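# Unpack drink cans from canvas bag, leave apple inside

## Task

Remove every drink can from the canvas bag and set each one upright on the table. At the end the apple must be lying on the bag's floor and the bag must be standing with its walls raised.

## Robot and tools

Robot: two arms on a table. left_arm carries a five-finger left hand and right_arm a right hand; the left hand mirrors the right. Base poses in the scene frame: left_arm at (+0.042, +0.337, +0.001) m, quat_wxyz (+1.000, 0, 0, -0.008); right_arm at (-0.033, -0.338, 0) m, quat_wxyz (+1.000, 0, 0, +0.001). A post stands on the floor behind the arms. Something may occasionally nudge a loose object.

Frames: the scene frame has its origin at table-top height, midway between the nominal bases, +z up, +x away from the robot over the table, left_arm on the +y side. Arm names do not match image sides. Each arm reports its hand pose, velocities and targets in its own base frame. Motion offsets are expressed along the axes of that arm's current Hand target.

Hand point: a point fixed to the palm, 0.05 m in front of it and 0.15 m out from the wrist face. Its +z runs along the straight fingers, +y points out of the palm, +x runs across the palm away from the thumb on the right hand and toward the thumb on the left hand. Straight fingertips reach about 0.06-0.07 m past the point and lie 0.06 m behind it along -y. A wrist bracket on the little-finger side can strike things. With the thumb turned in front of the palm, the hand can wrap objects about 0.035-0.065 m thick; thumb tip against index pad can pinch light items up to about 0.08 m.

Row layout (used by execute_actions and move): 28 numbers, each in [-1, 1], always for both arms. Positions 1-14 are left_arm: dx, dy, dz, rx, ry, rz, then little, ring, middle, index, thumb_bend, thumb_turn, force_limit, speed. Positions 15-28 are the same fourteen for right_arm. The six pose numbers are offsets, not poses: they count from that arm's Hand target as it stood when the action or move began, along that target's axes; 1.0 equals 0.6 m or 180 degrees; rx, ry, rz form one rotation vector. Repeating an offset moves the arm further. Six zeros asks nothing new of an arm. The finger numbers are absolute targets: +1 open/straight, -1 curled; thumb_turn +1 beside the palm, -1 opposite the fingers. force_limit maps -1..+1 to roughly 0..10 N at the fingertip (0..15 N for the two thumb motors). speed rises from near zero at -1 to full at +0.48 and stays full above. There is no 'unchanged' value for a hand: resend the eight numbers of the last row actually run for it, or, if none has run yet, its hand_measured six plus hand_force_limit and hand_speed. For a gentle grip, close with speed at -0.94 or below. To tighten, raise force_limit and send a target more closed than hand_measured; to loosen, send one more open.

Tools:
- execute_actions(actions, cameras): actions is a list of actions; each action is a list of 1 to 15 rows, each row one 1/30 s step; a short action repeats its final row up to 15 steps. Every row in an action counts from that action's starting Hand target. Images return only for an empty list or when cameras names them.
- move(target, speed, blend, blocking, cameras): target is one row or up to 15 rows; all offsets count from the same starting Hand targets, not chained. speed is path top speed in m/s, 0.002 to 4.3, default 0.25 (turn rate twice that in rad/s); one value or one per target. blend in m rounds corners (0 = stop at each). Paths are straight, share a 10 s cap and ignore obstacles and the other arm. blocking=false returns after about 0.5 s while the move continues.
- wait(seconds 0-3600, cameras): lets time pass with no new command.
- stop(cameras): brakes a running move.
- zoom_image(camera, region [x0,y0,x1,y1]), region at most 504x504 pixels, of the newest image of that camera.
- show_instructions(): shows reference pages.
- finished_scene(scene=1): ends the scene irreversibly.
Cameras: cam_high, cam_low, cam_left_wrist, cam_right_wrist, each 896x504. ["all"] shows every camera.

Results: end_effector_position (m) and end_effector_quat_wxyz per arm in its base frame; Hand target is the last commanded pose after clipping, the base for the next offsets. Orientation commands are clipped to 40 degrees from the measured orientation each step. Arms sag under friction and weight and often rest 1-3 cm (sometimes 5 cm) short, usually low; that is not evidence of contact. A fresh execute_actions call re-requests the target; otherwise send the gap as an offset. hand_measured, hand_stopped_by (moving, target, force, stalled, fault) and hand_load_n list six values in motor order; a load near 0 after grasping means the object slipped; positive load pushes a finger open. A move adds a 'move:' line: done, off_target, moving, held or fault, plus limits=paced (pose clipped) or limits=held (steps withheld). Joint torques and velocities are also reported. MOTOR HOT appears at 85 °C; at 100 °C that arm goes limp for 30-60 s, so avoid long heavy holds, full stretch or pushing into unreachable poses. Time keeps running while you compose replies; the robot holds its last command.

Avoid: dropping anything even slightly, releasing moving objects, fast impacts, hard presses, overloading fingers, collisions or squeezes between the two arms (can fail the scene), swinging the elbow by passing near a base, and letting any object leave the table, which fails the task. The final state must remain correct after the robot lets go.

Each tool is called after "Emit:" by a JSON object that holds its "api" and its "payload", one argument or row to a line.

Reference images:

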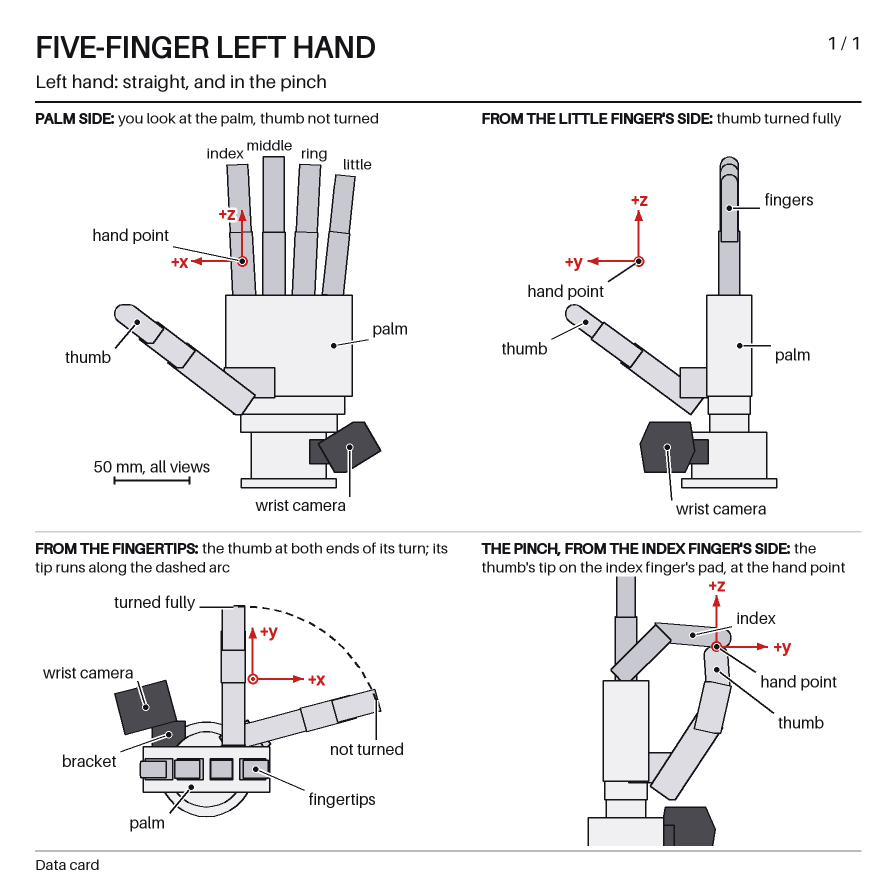

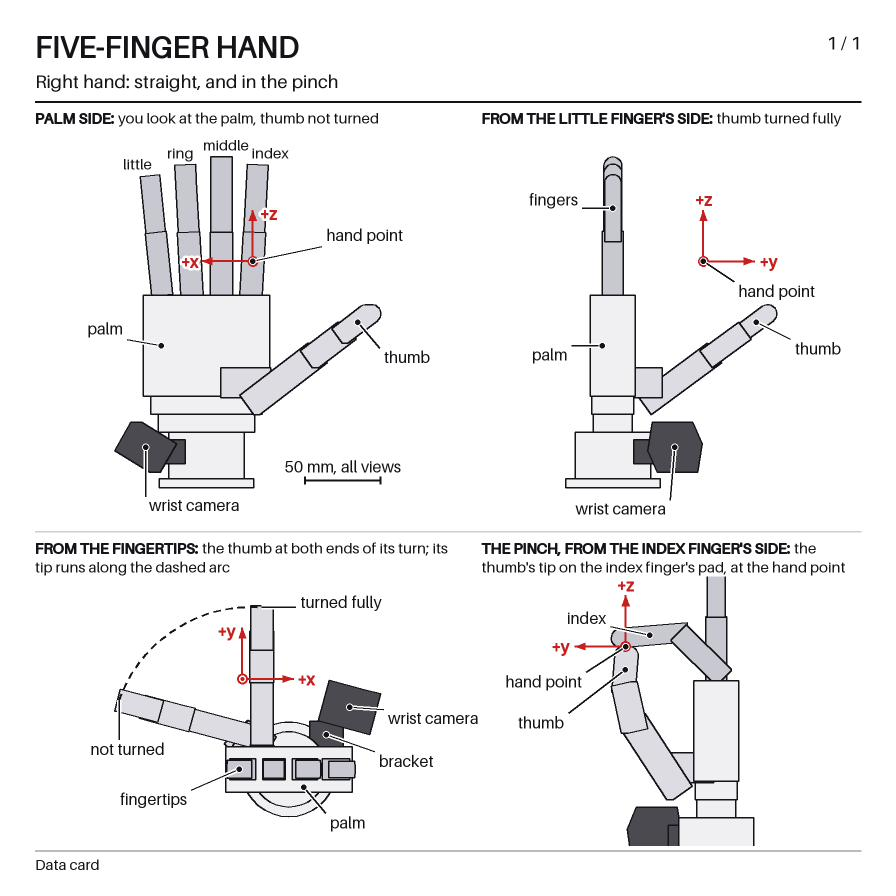

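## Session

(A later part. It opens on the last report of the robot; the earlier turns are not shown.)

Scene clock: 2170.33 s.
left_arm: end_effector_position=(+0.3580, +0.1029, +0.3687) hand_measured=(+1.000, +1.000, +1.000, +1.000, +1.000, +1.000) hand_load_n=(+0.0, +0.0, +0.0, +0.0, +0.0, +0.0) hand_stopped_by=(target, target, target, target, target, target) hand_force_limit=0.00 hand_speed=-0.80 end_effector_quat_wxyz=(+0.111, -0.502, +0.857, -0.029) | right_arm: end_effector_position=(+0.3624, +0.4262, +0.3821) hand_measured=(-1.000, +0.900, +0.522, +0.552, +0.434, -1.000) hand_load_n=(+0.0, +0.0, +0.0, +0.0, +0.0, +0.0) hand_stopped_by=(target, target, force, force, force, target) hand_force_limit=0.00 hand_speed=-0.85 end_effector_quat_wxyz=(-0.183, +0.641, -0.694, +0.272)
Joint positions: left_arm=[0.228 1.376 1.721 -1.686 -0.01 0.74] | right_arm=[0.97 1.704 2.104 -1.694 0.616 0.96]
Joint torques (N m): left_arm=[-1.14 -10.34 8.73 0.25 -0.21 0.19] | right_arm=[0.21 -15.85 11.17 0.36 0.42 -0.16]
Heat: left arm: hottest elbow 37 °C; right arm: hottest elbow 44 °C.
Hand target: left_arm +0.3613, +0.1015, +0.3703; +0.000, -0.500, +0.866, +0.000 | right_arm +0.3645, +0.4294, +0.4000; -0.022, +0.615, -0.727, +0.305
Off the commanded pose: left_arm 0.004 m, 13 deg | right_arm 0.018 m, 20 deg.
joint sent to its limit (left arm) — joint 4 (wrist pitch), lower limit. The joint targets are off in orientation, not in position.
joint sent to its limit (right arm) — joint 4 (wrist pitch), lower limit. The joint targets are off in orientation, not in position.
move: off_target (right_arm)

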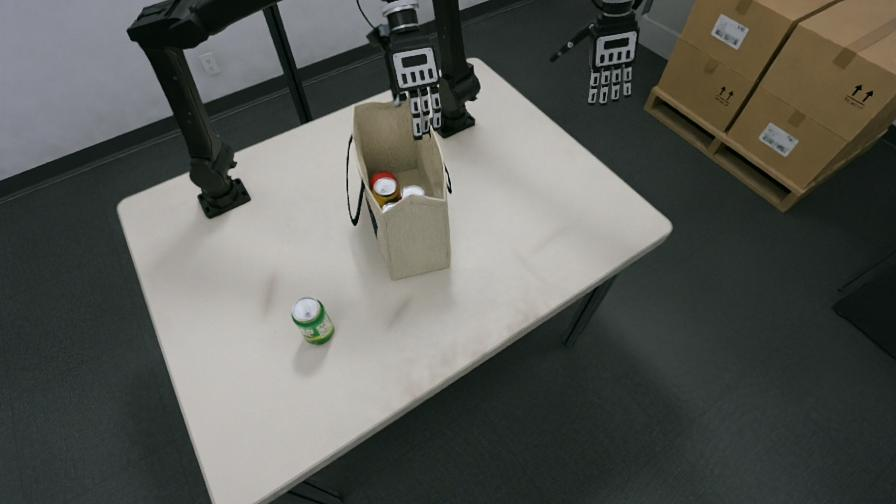

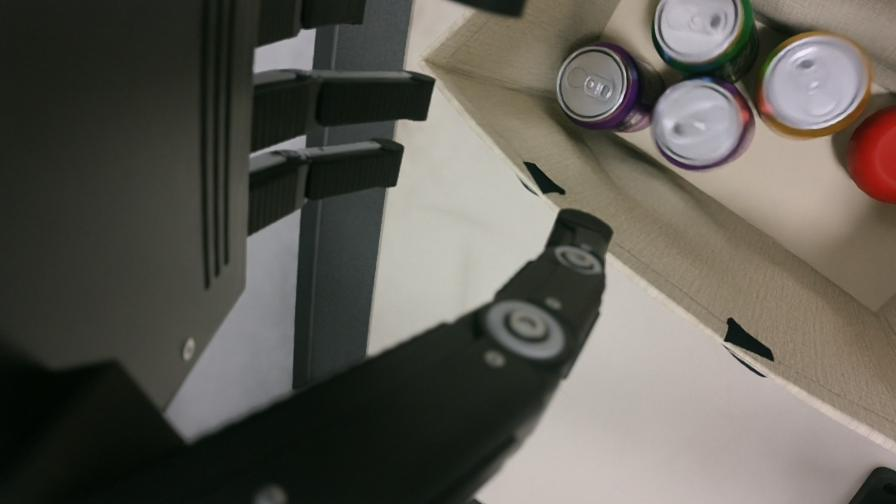

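Emit:
{"api": "move", "payload": {
  "target": [0,0,0,0,0,0,1,1,1,1,1,1,0,-0.8,-0.0683,0.209,0.301,0,0,0,-1,0.9,0.7,0.7,1,-1,0,-0.5],
  "speed": 0.1,
  "cameras": ["cam_high","cam_right_wrist"]
}}

Emit:
{"api": "zoom_image", "payload": {
  "camera": "cam_high",
  "region": [360, 110, 460, 210]
}}

Scene clock: 2340.73 s.
left_arm: end_effector_position=(+0.3580, +0.1029, +0.3687) hand_measured=(+1.000, +1.000, +1.000, +1.000, +1.000, +1.000) hand_load_n=(+0.0, +0.0, +0.0, +0.0, +0.0, +0.0) hand_stopped_by=(target, target, target, target, target, target) hand_force_limit=0.00 hand_speed=-0.80 end_effector_quat_wxyz=(+0.111, -0.502, +0.857, -0.029) | right_arm: end_effector_position=(+0.3395, +0.3957, +0.1898) hand_measured=(-1.000, +0.900, +0.700, +0.700, +1.000, -1.000) hand_load_n=(+0.0, +0.0, +0.0, +0.0, +0.0, +0.0) hand_stopped_by=(target, target, target, target, target, target) hand_force_limit=0.00 hand_speed=-0.50 end_effector_quat_wxyz=(+0.025, -0.615, +0.727, -0.305)
Joint positions: left_arm=[0.228 1.376 1.721 -1.686 -0.01 0.74] | right_arm=[0.97 1.781 1.712 -1.632 0.609 1.177]
Joint torques (N m): left_arm=[-1.55 -9.88 8.75 0.25 -0.2 0.21] | right_arm=[0.79 -16.03 6.86 0.32 0.24 0.06]
Heat: left arm: hottest elbow 37 °C; right arm: hottest elbow 45 °C.
Hand target: left_arm +0.3613, +0.1015, +0.3703; +0.000, -0.500, +0.866, +0.000 | right_arm +0.3374, +0.3986, +0.1802; +0.022, -0.615, +0.727, -0.305
Off the commanded pose: left_arm 0.004 m, 13 deg | right_arm 0.010 m, 0 deg.
joint sent to its limit (left arm) — joint 4 (wrist pitch), lower limit. The joint targets are off in orientation, not in position.
move: done

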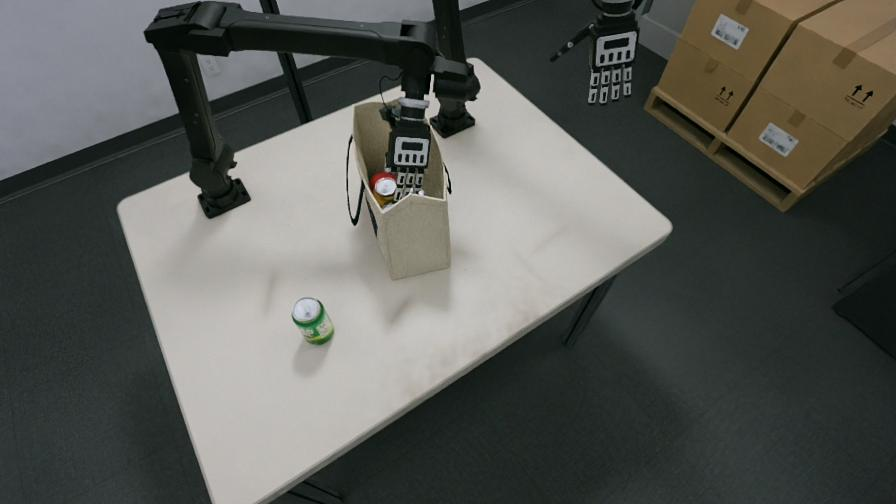

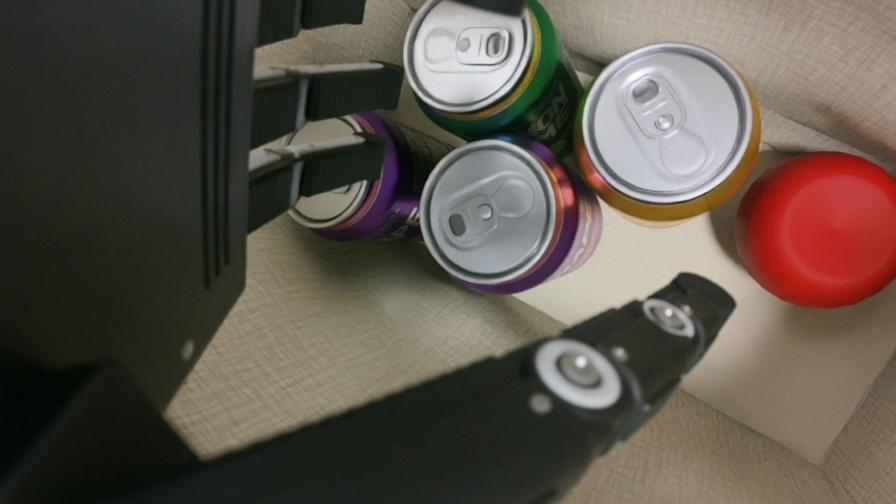

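Scaled by 5.040 from the camera's image (finer frame: 1280x720).

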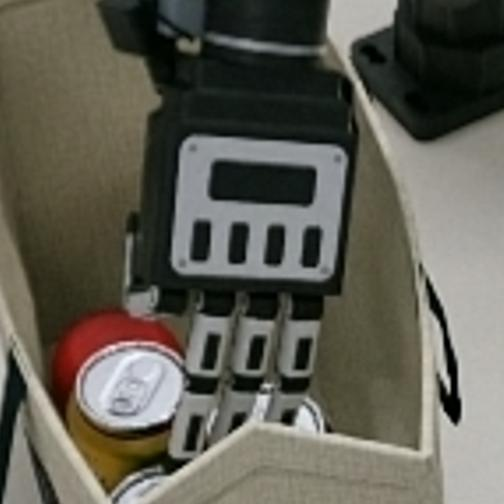

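Emit:
{"api": "move", "payload": {
  "target": [0,0,0,0,0,0,1,1,1,1,1,1,0,-0.8,-0.025,0.0253,0.0363,0,0,0,-1,0.9,0.7,0.7,1,-1,0,-0.5],
  "speed": 0.05,
  "cameras": ["cam_right_wrist"]
}}

Emit:
{"api": "zoom_image", "payload": {
  "camera": "cam_right_wrist",
  "region": [240, 0, 600, 300]
}}

Scene clock: 2357.57 s.
left_arm: end_effector_position=(+0.3580, +0.1029, +0.3687) hand_measured=(+1.000, +1.000, +1.000, +1.000, +1.000, +1.000) hand_load_n=(+0.0, +0.5, +0.0, +0.0, +0.0, +0.0) hand_stopped_by=(target, target, target, target, target, target) hand_force_limit=0.00 hand_speed=-0.80 end_effector_quat_wxyz=(+0.111, -0.502, +0.857, -0.029) | right_arm: end_effector_position=(+0.3408, +0.4003, +0.1621) hand_measured=(-1.000, +0.900, +0.700, +0.700, +1.000, -1.000) hand_load_n=(+0.0, +0.0, +0.0, +0.0, +0.0, +0.0) hand_stopped_by=(target, target, target, target, target, target) hand_force_limit=0.00 hand_speed=-0.50 end_effector_quat_wxyz=(+0.027, -0.613, +0.729, -0.304)
Joint positions: left_arm=[0.228 1.376 1.721 -1.686 -0.01 0.74] | right_arm=[0.973 1.799 1.664 -1.566 0.608 1.185]
Joint torques (N m): left_arm=[-1.32 -9.99 8.77 0.29 -0.2 0.19] | right_arm=[1.08 -16.15 6.64 0.34 0.25 0.07]
Heat: left arm: hottest elbow 37 °C; right arm: hottest elbow 44 °C.
Hand target: left_arm +0.3613, +0.1015, +0.3703; +0.000, -0.500, +0.866, +0.000 | right_arm +0.3365, +0.4040, +0.1500; +0.022, -0.615, +0.727, -0.305
Off the commanded pose: left_arm 0.004 m, 13 deg | right_arm 0.013 m, 1 deg.
joint sent to its limit (left arm) — joint 4 (wrist pitch), lower limit. The joint targets are off in orientation, not in position.
move: off_target (right_arm)

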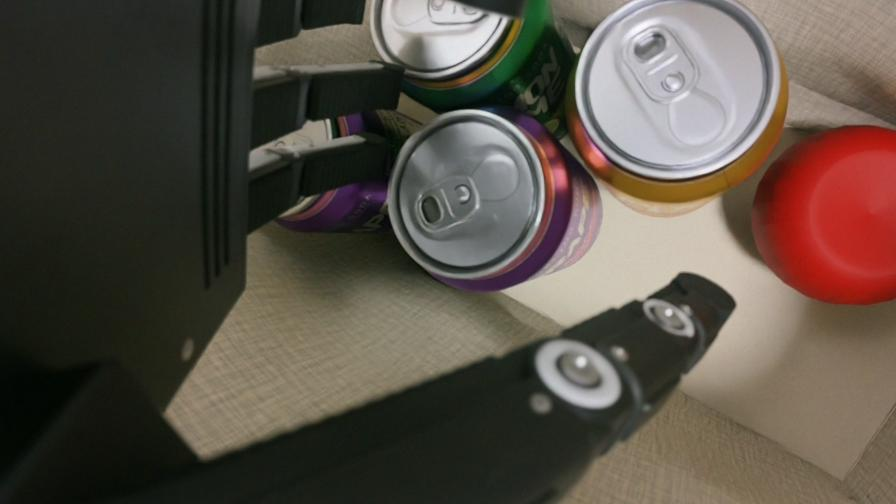

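Scaled by 1.400 from the camera's image (finer frame: 1280x720).

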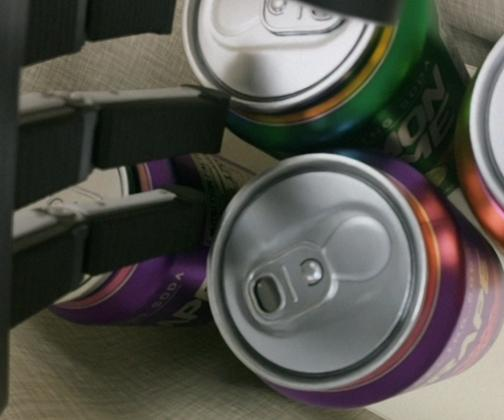

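Emit:
{"api": "move", "payload": {
  "target": [0,0,0,0,0,0,1,1,1,1,1,1,0,-0.8,-0.018,0.0192,0.0223,0,0,0,-1,0.9,0.7,0.7,1,-1,0,-0.5],
  "speed": 0.04,
  "cameras": ["cam_right_wrist"]
}}

Emit:
{"api": "zoom_image", "payload": {
  "camera": "cam_right_wrist",
  "region": [240, 0, 600, 300]
}}

Scene clock: 2371.13 s.
left_arm: end_effector_position=(+0.3580, +0.1029, +0.3687) hand_measured=(+1.000, +1.000, +1.000, +1.000, +1.000, +1.000) hand_load_n=(+0.0, +0.0, -0.5, -0.5, +0.0, +0.0) hand_stopped_by=(target, target, target, target, target, target) hand_force_limit=0.00 hand_speed=-0.80 end_effector_quat_wxyz=(+0.111, -0.502, +0.857, -0.029) | right_arm: end_effector_position=(+0.3394, +0.4059, +0.1448) hand_measured=(-1.000, +0.900, +0.700, +0.700, +1.000, -1.000) hand_load_n=(+0.0, +0.0, +0.0, +0.5, +0.0, +0.0) hand_stopped_by=(target, target, target, target, target, target) hand_force_limit=0.00 hand_speed=-0.50 end_effector_quat_wxyz=(+0.029, -0.612, +0.729, -0.304)
Joint positions: left_arm=[0.228 1.376 1.721 -1.686 -0.01 0.74] | right_arm=[0.981 1.814 1.639 -1.527 0.608 1.195]
Joint torques (N m): left_arm=[-1.49 -10.29 8.77 0.39 -0.2 0.21] | right_arm=[1.03 -15.97 6.49 0.35 0.23 0.07]
Heat: left arm: hottest elbow 37 °C; right arm: hottest elbow 44 °C.
Hand target: left_arm +0.3613, +0.1015, +0.3703; +0.000, -0.500, +0.866, +0.000 | right_arm +0.3345, +0.4089, +0.1302; +0.022, -0.615, +0.727, -0.305
Off the commanded pose: left_arm 0.004 m, 13 deg | right_arm 0.016 m, 1 deg.
joint sent to its limit (left arm) — joint 4 (wrist pitch), lower limit. The joint targets are off in orientation, not in position.
move: off_target (right_arm)

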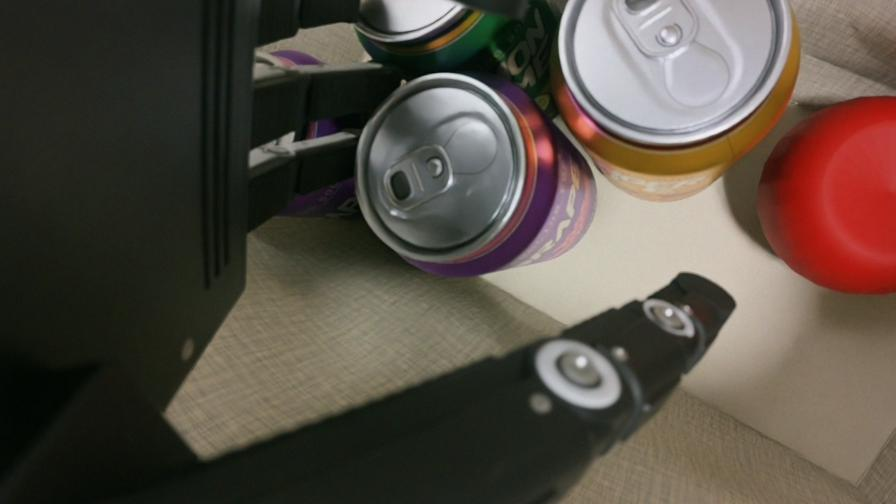

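Scaled by 1.400 from the camera's image (finer frame: 1280x720).

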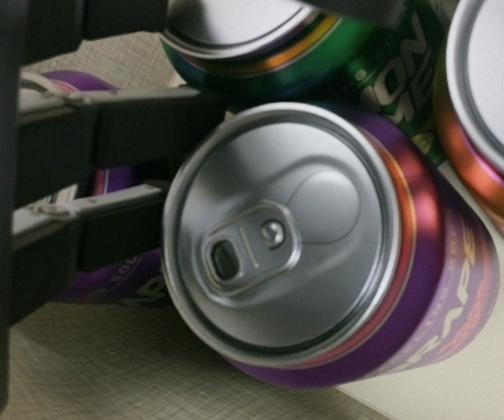

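Emit:
{"api": "move", "payload": {
  "target": [0,0,0,0,0,0,1,1,1,1,1,1,0,-0.8,-0.0342,0.047,0.0814,0,0,0,-1,0.9,0.7,0.7,1,-1,0,-0.5],
  "speed": 0.04,
  "cameras": ["cam_right_wrist"]
}}

Scene clock: 2384.73 s.
left_arm: end_effector_position=(+0.3580, +0.1029, +0.3687) hand_measured=(+1.000, +1.000, +1.000, +1.000, +1.000, +1.000) hand_load_n=(+0.0, +0.0, +0.0, +0.0, +0.0, +0.0) hand_stopped_by=(target, target, target, target, target, target) hand_force_limit=0.00 hand_speed=-0.80 end_effector_quat_wxyz=(+0.111, -0.502, +0.857, -0.029) | right_arm: end_effector_position=(+0.3439, +0.4116, +0.0930) hand_measured=(-1.000, +0.900, +0.700, +0.700, +1.000, -1.000) hand_load_n=(+0.0, +1.5, +0.5, +0.0, -0.5, +0.0) hand_stopped_by=(target, target, target, target, target, target) hand_force_limit=0.00 hand_speed=-0.50 end_effector_quat_wxyz=(+0.042, -0.610, +0.731, -0.303)
Joint positions: left_arm=[0.228 1.376 1.721 -1.686 -0.01 0.74] | right_arm=[0.982 1.847 1.548 -1.378 0.614 1.196]
Joint torques (N m): left_arm=[-1.26 -10.23 8.77 0.2 -0.19 0.19] | right_arm=[0.91 -15.21 5.63 0.18 -0.01 0.06]
Heat: left arm: hottest elbow 37 °C; right arm: hottest elbow 43 °C.
Hand target: left_arm +0.3613, +0.1015, +0.3703; +0.000, -0.500, +0.866, +0.000 | right_arm +0.3345, +0.4088, +0.0701; +0.022, -0.615, +0.727, -0.305
Off the commanded pose: left_arm 0.004 m, 13 deg | right_arm 0.025 m, 2 deg.
joint sent to its limit (left arm) — joint 4 (wrist pitch), lower limit. The joint targets are off in orientation, not in position.
move: off_target (right_arm)

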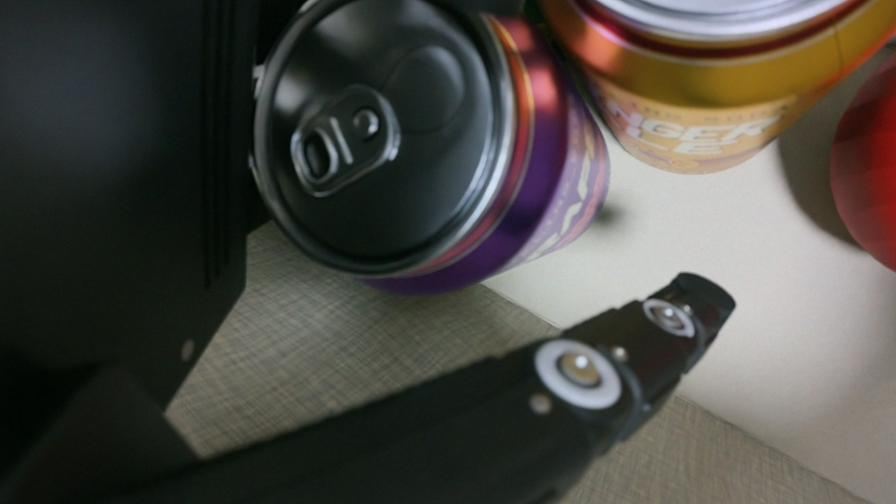

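Emit:
{"api": "move", "payload": {
  "target": [0,0,0,0,0,0,1,1,1,1,1,1,0,-0.8,-0.0135,0.0657,-0.0495,0,0,0,-1,0.9,0.7,0.7,1,-1,0,-0.5],
  "speed": 0.04,
  "cameras": ["cam_high","cam_right_wrist"]
}}

Emit:
{"api": "zoom_image", "payload": {
  "camera": "cam_high",
  "region": [360, 110, 460, 210]
}}

Scene clock: 2399.37 s.
left_arm: end_effector_position=(+0.3580, +0.1029, +0.3687) hand_measured=(+1.000, +1.000, +1.000, +1.000, +1.000, +1.000) hand_load_n=(+0.0, +0.0, +0.0, +0.0, +0.0, +0.0) hand_stopped_by=(target, target, target, target, target, target) hand_force_limit=0.00 hand_speed=-0.80 end_effector_quat_wxyz=(+0.111, -0.502, +0.857, -0.029) | right_arm: end_effector_position=(+0.3016, +0.4365, +0.0923) hand_measured=(-1.000, +0.900, +0.700, +0.700, +1.000, -1.000) hand_load_n=(+0.0, +0.0, +4.0, +0.0, +0.5, +1.0) hand_stopped_by=(target, target, target, target, target, target) hand_force_limit=0.00 hand_speed=-0.50 end_effector_quat_wxyz=(+0.048, -0.608, +0.733, -0.301)
Joint positions: left_arm=[0.228 1.376 1.721 -1.686 -0.01 0.74] | right_arm=[1.072 1.849 1.548 -1.426 0.603 1.308]
Joint torques (N m): left_arm=[-1.44 -10.11 8.84 0.28 -0.18 0.19] | right_arm=[0.97 -15.33 6.01 -0.59 -0.2 0.03]
Heat: left arm: hottest elbow 37 °C; right arm: hottest elbow 42 °C.
Hand target: left_arm +0.3613, +0.1015, +0.3703; +0.000, -0.500, +0.866, +0.000 | right_arm +0.2896, +0.4309, +0.0729; +0.022, -0.615, +0.727, -0.305
Off the commanded pose: left_arm 0.004 m, 13 deg | right_arm 0.023 m, 3 deg.
joint sent to its limit (left arm) — joint 4 (wrist pitch), lower limit. The joint targets are off in orientation, not in position.
move: off_target (right_arm)

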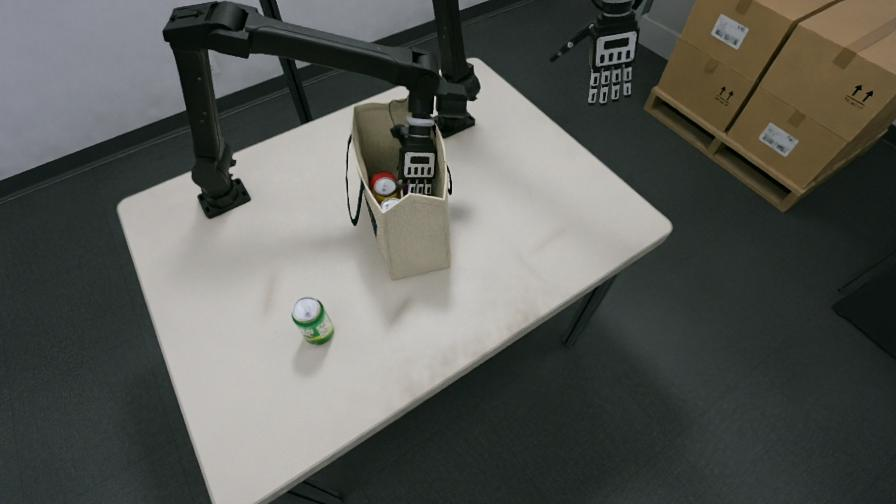

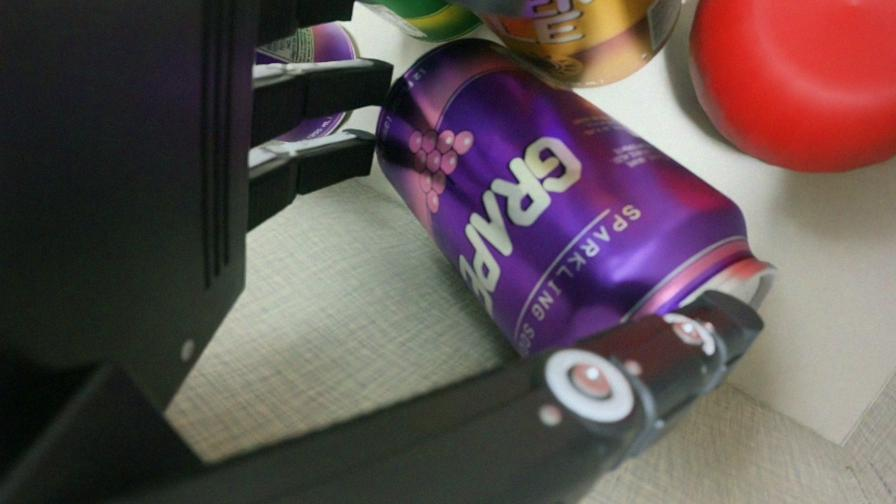

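Scaled by 5.040 from the camera's image (finer frame: 1280x720).

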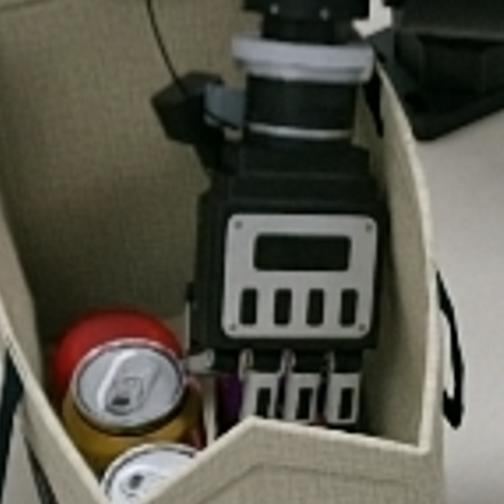

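Emit:
{"api": "zoom_image", "payload": {
  "camera": "cam_right_wrist",
  "region": [240, 0, 896, 450]
}}

Region (240, 0, 896, 450) is 656x450 pixels. A region can be at most 504 by 504 pixels.

Emit:
{"api": "move", "payload": {
  "target": [0,0,0,0,0,0,1,1,1,1,1,1,0,-0.8,0.0142,-0.0590,-0.0773,0,0,0,-1,0.9,0.7,0.7,1,-1,0,-0.5],
  "speed": 0.03,
  "cameras": ["cam_right_wrist"]
}}

Scene clock: 2444.17 s.
left_arm: end_effector_position=(+0.3580, +0.1029, +0.3687) hand_measured=(+1.000, +1.000, +1.000, +1.000, +1.000, +1.000) hand_load_n=(+0.0, +0.0, +0.0, +0.0, +0.0, +0.0) hand_stopped_by=(target, target, target, target, target, target) hand_force_limit=0.00 hand_speed=-0.80 end_effector_quat_wxyz=(+0.111, -0.502, +0.857, -0.029) | right_arm: end_effector_position=(+0.2928, +0.4306, +0.1226) hand_measured=(-1.000, +0.900, +0.700, +0.700, +1.000, -1.000) hand_load_n=(+0.0, -0.5, +0.0, +0.0, +0.0, +0.0) hand_stopped_by=(target, target, target, target, target, target) hand_force_limit=0.00 hand_speed=-0.50 end_effector_quat_wxyz=(+0.015, -0.615, +0.726, -0.307)
Joint positions: left_arm=[0.228 1.376 1.721 -1.686 -0.01 0.74] | right_arm=[1.076 1.854 1.632 -1.575 0.587 1.309]
Joint torques (N m): left_arm=[-1.44 -10.46 8.79 0.28 -0.18 0.19] | right_arm=[-0.09 -16.73 10.54 -0.49 0.4 -0.11]
Heat: left arm: hottest elbow 37 °C; right arm: hottest elbow 40 °C.
Hand target: left_arm +0.3613, +0.1015, +0.3703; +0.000, -0.500, +0.866, +0.000 | right_arm +0.2999, +0.4403, +0.1301; +0.021, -0.615, +0.727, -0.305
Off the commanded pose: left_arm 0.004 m, 13 deg | right_arm 0.014 m, 1 deg.
joint sent to its limit (left arm) — joint 4 (wrist pitch), lower limit. The joint targets are off in orientation, not in position.
move: off_target (right_arm)

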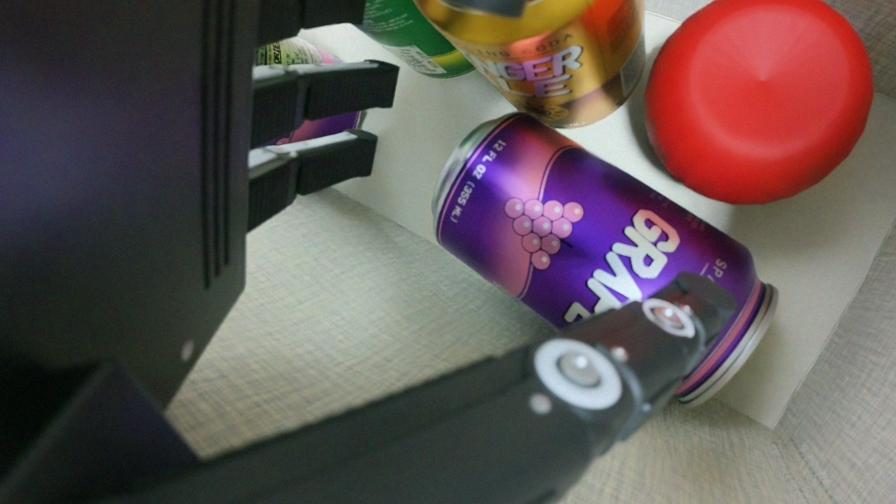

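Emit:
{"api": "move", "payload": {
  "target": [0,0,0,0,0,0,1,1,1,1,1,1,0,-0.8,0.0867,-0.1366,-0.2303,0,0,0,-1,0.9,0.7,0.7,1,-1,0,-0.5],
  "speed": 0.1,
  "cameras": ["cam_high","cam_right_wrist"]
}}

Emit:
{"api": "zoom_image", "payload": {
  "camera": "cam_high",
  "region": [360, 110, 460, 210]
}}

Scene clock: 2451.87 s.
left_arm: end_effector_position=(+0.3580, +0.1029, +0.3687) hand_measured=(+1.000, +1.000, +1.000, +1.000, +1.000, +1.000) hand_load_n=(+0.0, -0.5, +0.0, +0.0, +0.0, +0.0) hand_stopped_by=(target, target, target, target, target, target) hand_force_limit=0.00 hand_speed=-0.80 end_effector_quat_wxyz=(+0.111, -0.502, +0.857, -0.029) | right_arm: end_effector_position=(+0.2972, +0.4421, +0.2824) hand_measured=(-1.000, +0.900, +0.700, +0.700, +1.000, -1.000) hand_load_n=(+0.0, +0.0, +0.0, +0.0, +0.0, +0.0) hand_stopped_by=(target, target, target, target, target, target) hand_force_limit=0.00 hand_speed=-0.50 end_effector_quat_wxyz=(+0.110, -0.641, +0.712, -0.267)
Joint positions: left_arm=[0.228 1.376 1.721 -1.686 -0.01 0.74] | right_arm=[1.076 1.703 1.857 -1.693 0.584 1.171]
Joint torques (N m): left_arm=[-1.38 -10.17 8.75 0.27 -0.18 0.2] | right_arm=[-0.5 -16.15 11.07 -0.03 0.32 -0.15]
Heat: left arm: hottest elbow 37 °C; right arm: hottest elbow 40 °C.
Hand target: left_arm +0.3613, +0.1015, +0.3703; +0.000, -0.500, +0.866, +0.000 | right_arm +0.3034, +0.4459, +0.2990; +0.022, -0.615, +0.727, -0.305
Off the commanded pose: left_arm 0.004 m, 13 deg | right_arm 0.018 m, 12 deg.
joint sent to its limit (left arm) — joint 4 (wrist pitch), lower limit. The joint targets are off in orientation, not in position.
joint sent to its limit (right arm) — joint 4 (wrist pitch), lower limit. The joint targets are off in orientation, not in position.
move: off_target (right_arm)

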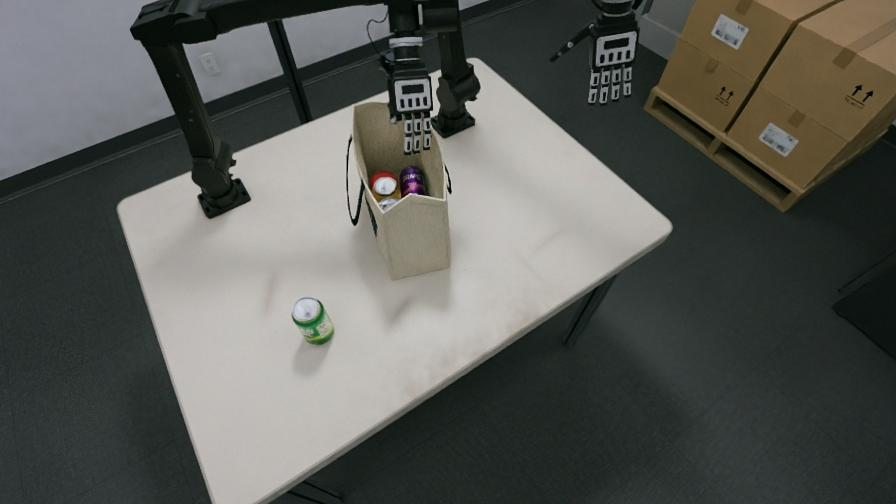

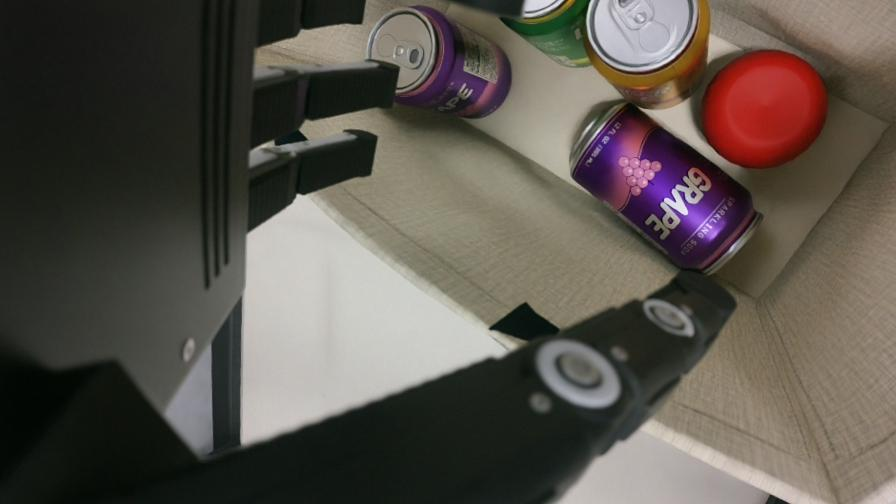

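Scaled by 5.040 from the camera's image (finer frame: 1280x720).

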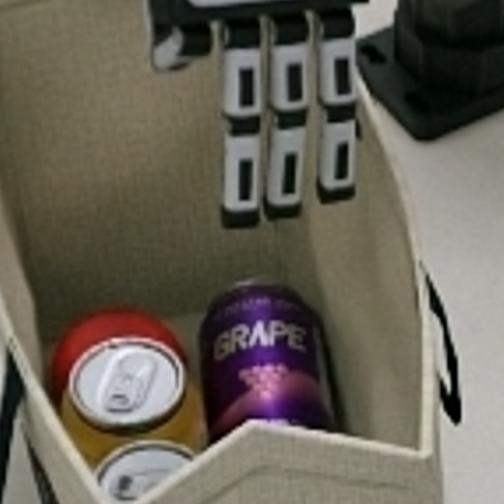

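Emit:
{"api": "move", "payload": {
  "target": [0,0,0,0,0,0,1,1,1,1,1,1,0,-0.8,0.0563,-0.1488,0.128,0,0,0,-1,0.7,0.7,0.7,1,-1,0,-0.5],
  "speed": 0.1,
  "cameras": ["cam_high","cam_right_wrist","cam_low"]
}}

Emit:
{"api": "zoom_image", "payload": {
  "camera": "cam_high",
  "region": [360, 110, 460, 210]
}}

Scene clock: 2578.27 s.
left_arm: end_effector_position=(+0.3580, +0.1029, +0.3687) hand_measured=(+1.000, +1.000, +1.000, +1.000, +1.000, +1.000) hand_load_n=(+0.5, +0.0, +0.0, +0.0, +0.0, +0.0) hand_stopped_by=(target, target, target, target, target, target) hand_force_limit=0.00 hand_speed=-0.80 end_effector_quat_wxyz=(+0.111, -0.502, +0.857, -0.029) | right_arm: end_effector_position=(+0.3975, +0.3711, +0.2805) hand_measured=(-1.000, +0.700, +0.700, +0.700, +1.000, -1.000) hand_load_n=(+0.0, +0.0, -0.5, +0.0, +0.0, +0.0) hand_stopped_by=(target, target, target, target, target, target) hand_force_limit=0.00 hand_speed=-0.50 end_effector_quat_wxyz=(+0.061, -0.624, +0.721, -0.295)
Joint positions: left_arm=[0.228 1.376 1.721 -1.686 -0.01 0.74] | right_arm=[0.856 1.76 1.925 -1.693 0.611 0.987]
Joint torques (N m): left_arm=[-0.97 -10.23 8.8 0.28 -0.18 0.18] | right_arm=[0.09 -15.62 11.44 -0.02 0.45 -0.19]
Heat: left arm: hottest elbow 37 °C; right arm: hottest elbow 45 °C.
Hand target: left_arm +0.3613, +0.1015, +0.3703; +0.000, -0.500, +0.866, +0.000 | right_arm +0.4049, +0.3780, +0.2900; +0.021, -0.615, +0.727, -0.305
Off the commanded pose: left_arm 0.004 m, 13 deg | right_arm 0.014 m, 5 deg.
joint sent to its limit (left arm) — joint 4 (wrist pitch), lower limit. The joint targets are off in orientation, not in position.
joint sent to its limit (right arm) — joint 4 (wrist pitch), lower limit. The joint targets are off in orientation, not in position.
move: off_target (right_arm)
Images, in order (width x height): cam_high 896x504, cam_low 896x504, cam_right_wrist 896x504.

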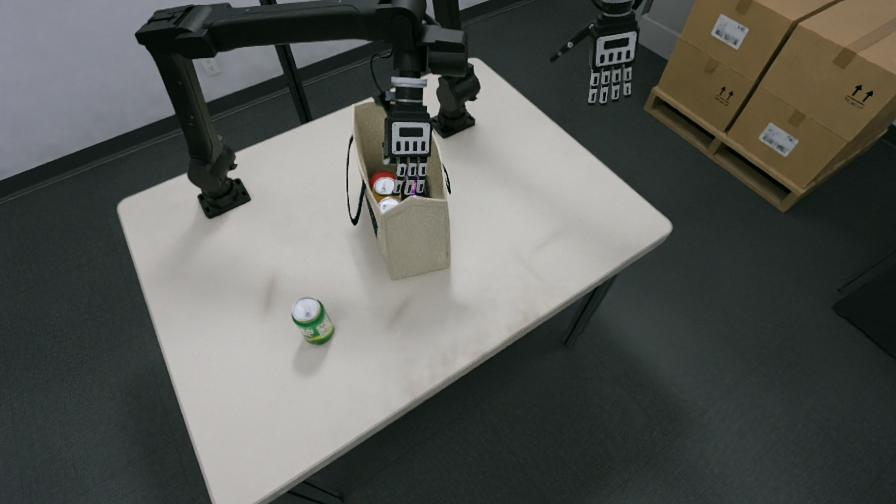

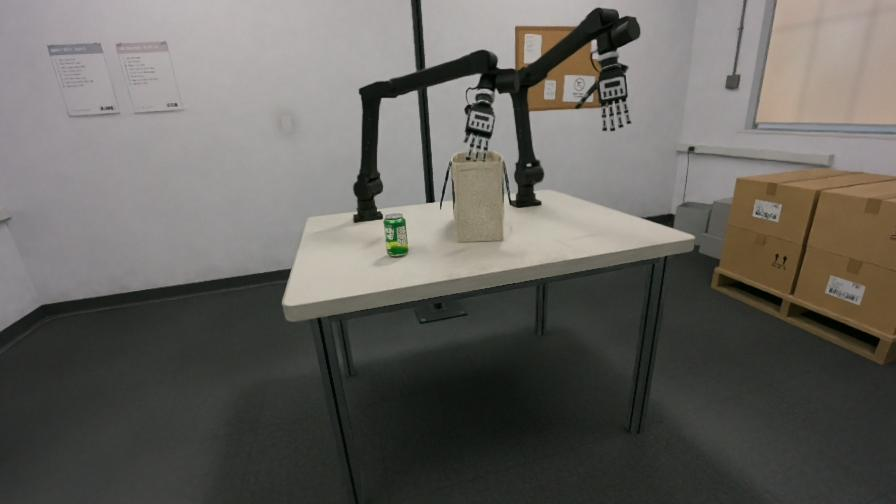

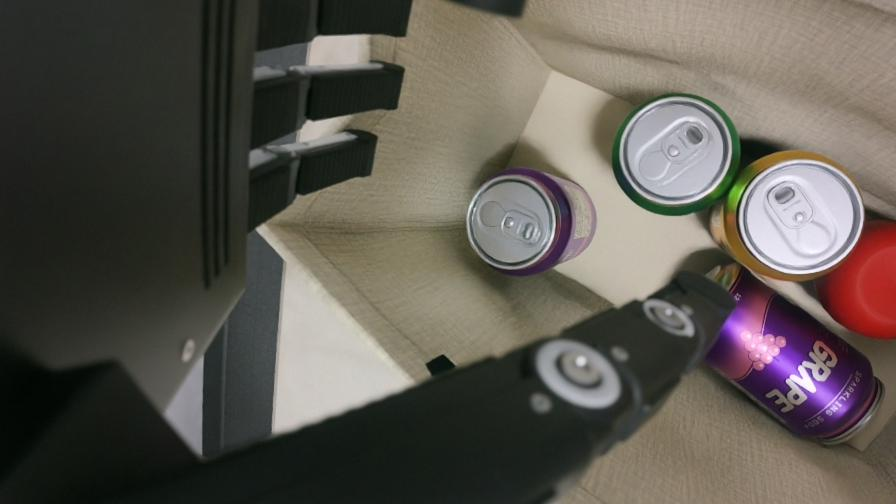

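Scaled by 5.040 from the camera's image (finer frame: 1280x720).

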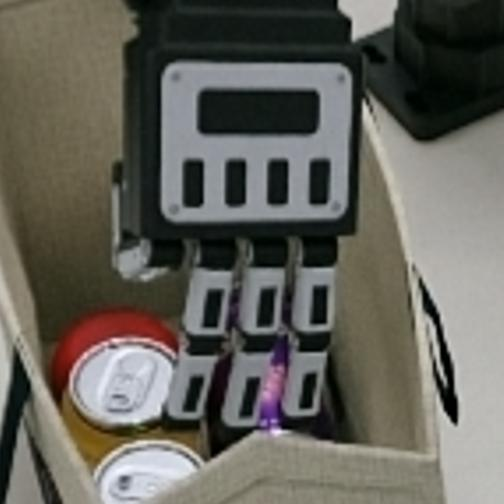

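Emit:
{"api": "move", "payload": {
  "target": [0,0,0,0,0,0,1,1,1,1,1,1,0,-0.8,-0.0657,0.0557,0.1657,0,0,0,-1,0.7,0.7,0.7,1,-1,0,-0.5],
  "speed": 0.08,
  "cameras": ["cam_right_wrist"]
}}

Scene clock: 2614.77 s.
left_arm: end_effector_position=(+0.3580, +0.1029, +0.3687) hand_measured=(+1.000, +1.000, +1.000, +1.000, +1.000, +1.000) hand_load_n=(+0.0, +0.0, +0.0, +0.0, +0.0, +0.0) hand_stopped_by=(target, target, target, target, target, target) hand_force_limit=0.00 hand_speed=-0.80 end_effector_quat_wxyz=(+0.111, -0.502, +0.857, -0.029) | right_arm: end_effector_position=(+0.4200, +0.3780, +0.1913) hand_measured=(-1.000, +0.700, +0.700, +0.700, +1.000, -1.000) hand_load_n=(+0.0, +0.0, -0.5, +0.0, +0.0, +0.5) hand_stopped_by=(target, target, target, target, target, target) hand_force_limit=0.00 hand_speed=-0.50 end_effector_quat_wxyz=(+0.028, -0.621, +0.722, -0.303)
Joint positions: left_arm=[0.228 1.376 1.721 -1.686 -0.01 0.74] | right_arm=[0.836 1.857 1.825 -1.563 0.617 0.994]
Joint torques (N m): left_arm=[-1.38 -10.17 8.83 0.29 -0.18 0.18] | right_arm=[-0.85 -17.32 7.04 0.54 0.45 0.07]
Heat: left arm: hottest elbow 37 °C; right arm: hottest elbow 48 °C.
Hand target: left_arm +0.3613, +0.1015, +0.3703; +0.000, -0.500, +0.866, +0.000 | right_arm +0.4256, +0.3744, +0.1800; +0.022, -0.615, +0.727, -0.305
Off the commanded pose: left_arm 0.004 m, 13 deg | right_arm 0.013 m, 1 deg.
joint sent to its limit (left arm) — joint 4 (wrist pitch), lower limit. The joint targets are off in orientation, not in position.
move: off_target (right_arm)

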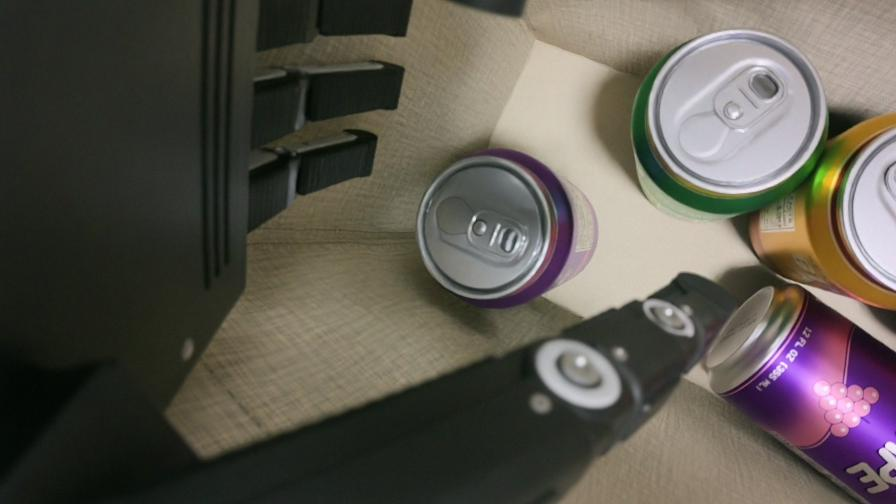

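Emit:
{"api": "move", "payload": {
  "target": [0,0,0,0,0,0,1,1,1,1,1,1,0,-0.8,-0.0172,0.0145,0.0458,0,0,0,-1,0.7,0.7,0.7,1,-1,0,-0.5],
  "speed": 0.05,
  "cameras": ["cam_right_wrist"]
}}

Scene clock: 2635.60 s.
left_arm: end_effector_position=(+0.3580, +0.1029, +0.3687) hand_measured=(+1.000, +1.000, +1.000, +1.000, +1.000, +1.000) hand_load_n=(+0.0, +0.0, +0.0, +0.0, +0.0, +0.0) hand_stopped_by=(target, target, target, target, target, target) hand_force_limit=0.00 hand_speed=-0.80 end_effector_quat_wxyz=(+0.111, -0.502, +0.857, -0.029) | right_arm: end_effector_position=(+0.4259, +0.3787, +0.1699) hand_measured=(-1.000, +0.700, +0.700, +0.700, +1.000, -1.000) hand_load_n=(+0.0, +0.0, +0.0, +0.0, +0.0, +0.0) hand_stopped_by=(target, target, target, target, target, target) hand_force_limit=0.00 hand_speed=-0.50 end_effector_quat_wxyz=(+0.037, -0.616, +0.726, -0.303)
Joint positions: left_arm=[0.228 1.376 1.721 -1.686 -0.01 0.74] | right_arm=[0.83 1.858 1.771 -1.487 0.62 0.994]
Joint torques (N m): left_arm=[-1.61 -10.05 8.76 0.29 -0.22 0.18] | right_arm=[-1.08 -16.32 6.68 0.65 0.36 -0.07]
Heat: left arm: hottest elbow 37 °C; right arm: hottest elbow 46 °C.
Hand target: left_arm +0.3613, +0.1015, +0.3703; +0.000, -0.500, +0.866, +0.000 | right_arm +0.4315, +0.3728, +0.1499; +0.021, -0.615, +0.727, -0.305
Off the commanded pose: left_arm 0.004 m, 13 deg | right_arm 0.021 m, 2 deg.
joint sent to its limit (left arm) — joint 4 (wrist pitch), lower limit. The joint targets are off in orientation, not in position.
move: off_target (right_arm)

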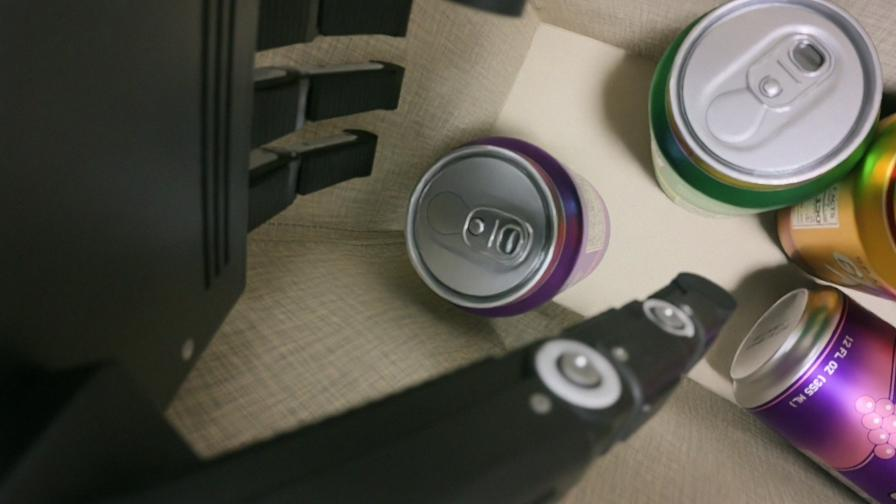

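Emit:
{"api": "move", "payload": {
  "target": [0,0,0,0,0,0,1,1,1,1,1,1,0,-0.8,-0.043,0.0625,0.1097,0,0,0,-1,0.7,0.7,0.7,1,-1,0,-0.5],
  "speed": 0.04,
  "cameras": ["cam_right_wrist","cam_high"]
}}

Scene clock: 2644.80 s.
left_arm: end_effector_position=(+0.3580, +0.1029, +0.3687) hand_measured=(+1.000, +1.000, +1.000, +1.000, +1.000, +1.000) hand_load_n=(+0.0, +0.0, +0.0, +0.0, +0.0, +0.0) hand_stopped_by=(target, target, target, target, target, target) hand_force_limit=0.00 hand_speed=-0.80 end_effector_quat_wxyz=(+0.111, -0.502, +0.857, -0.029) | right_arm: end_effector_position=(+0.4283, +0.3778, +0.0917) hand_measured=(-1.000, +0.700, +0.700, +0.700, +1.000, -1.000) hand_load_n=(+0.0, +0.0, +0.0, +0.0, +0.0, +0.0) hand_stopped_by=(target, target, target, target, target, target) hand_force_limit=0.00 hand_speed=-0.50 end_effector_quat_wxyz=(+0.038, -0.614, +0.727, -0.303)
Joint positions: left_arm=[0.228 1.376 1.721 -1.686 -0.01 0.74] | right_arm=[0.826 1.898 1.621 -1.294 0.621 0.994]
Joint torques (N m): left_arm=[-1.38 -9.88 8.76 0.31 -0.19 0.22] | right_arm=[-0.97 -16.26 6.53 0.7 0.32 -0.1]
Heat: left arm: hottest elbow 37 °C; right arm: hottest elbow 45 °C.
Hand target: left_arm +0.3613, +0.1015, +0.3703; +0.000, -0.500, +0.866, +0.000 | right_arm +0.4315, +0.3709, +0.0699; +0.021, -0.615, +0.727, -0.305
Off the commanded pose: left_arm 0.004 m, 13 deg | right_arm 0.023 m, 2 deg.
joint sent to its limit (left arm) — joint 4 (wrist pitch), lower limit. The joint targets are off in orientation, not in position.
move: off_target (right_arm)
Images, in order (width x height): cam_high 896x504, cam_right_wrist 896x504.

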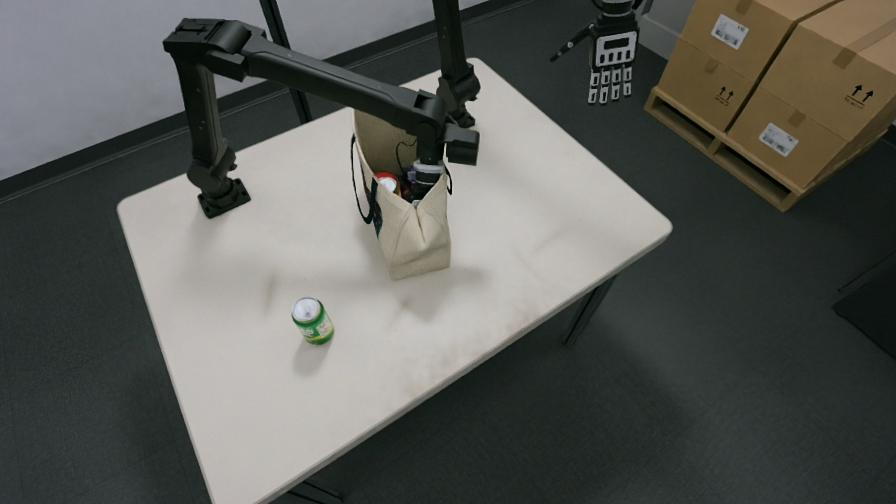

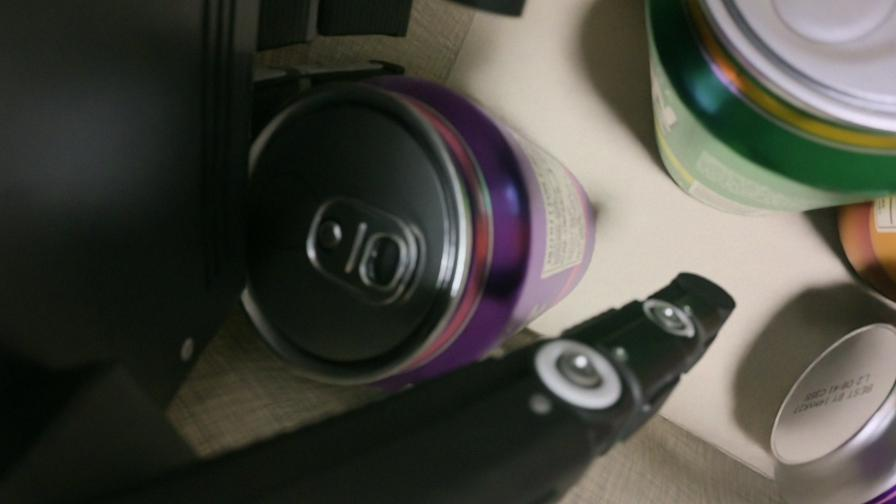

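Emit:
{"api": "zoom_image", "payload": {
  "camera": "cam_high",
  "region": [340, 100, 500, 300]
}}

Scaled by 2.520 from the camera's image (finer frame: 1280x720).

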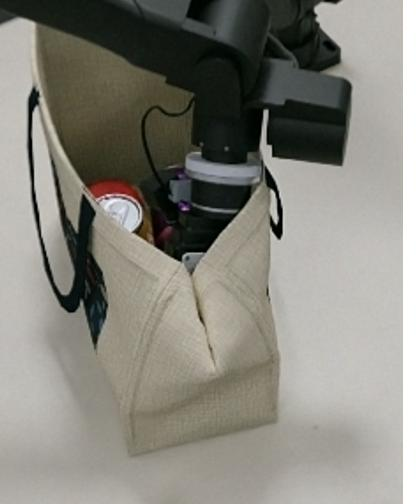

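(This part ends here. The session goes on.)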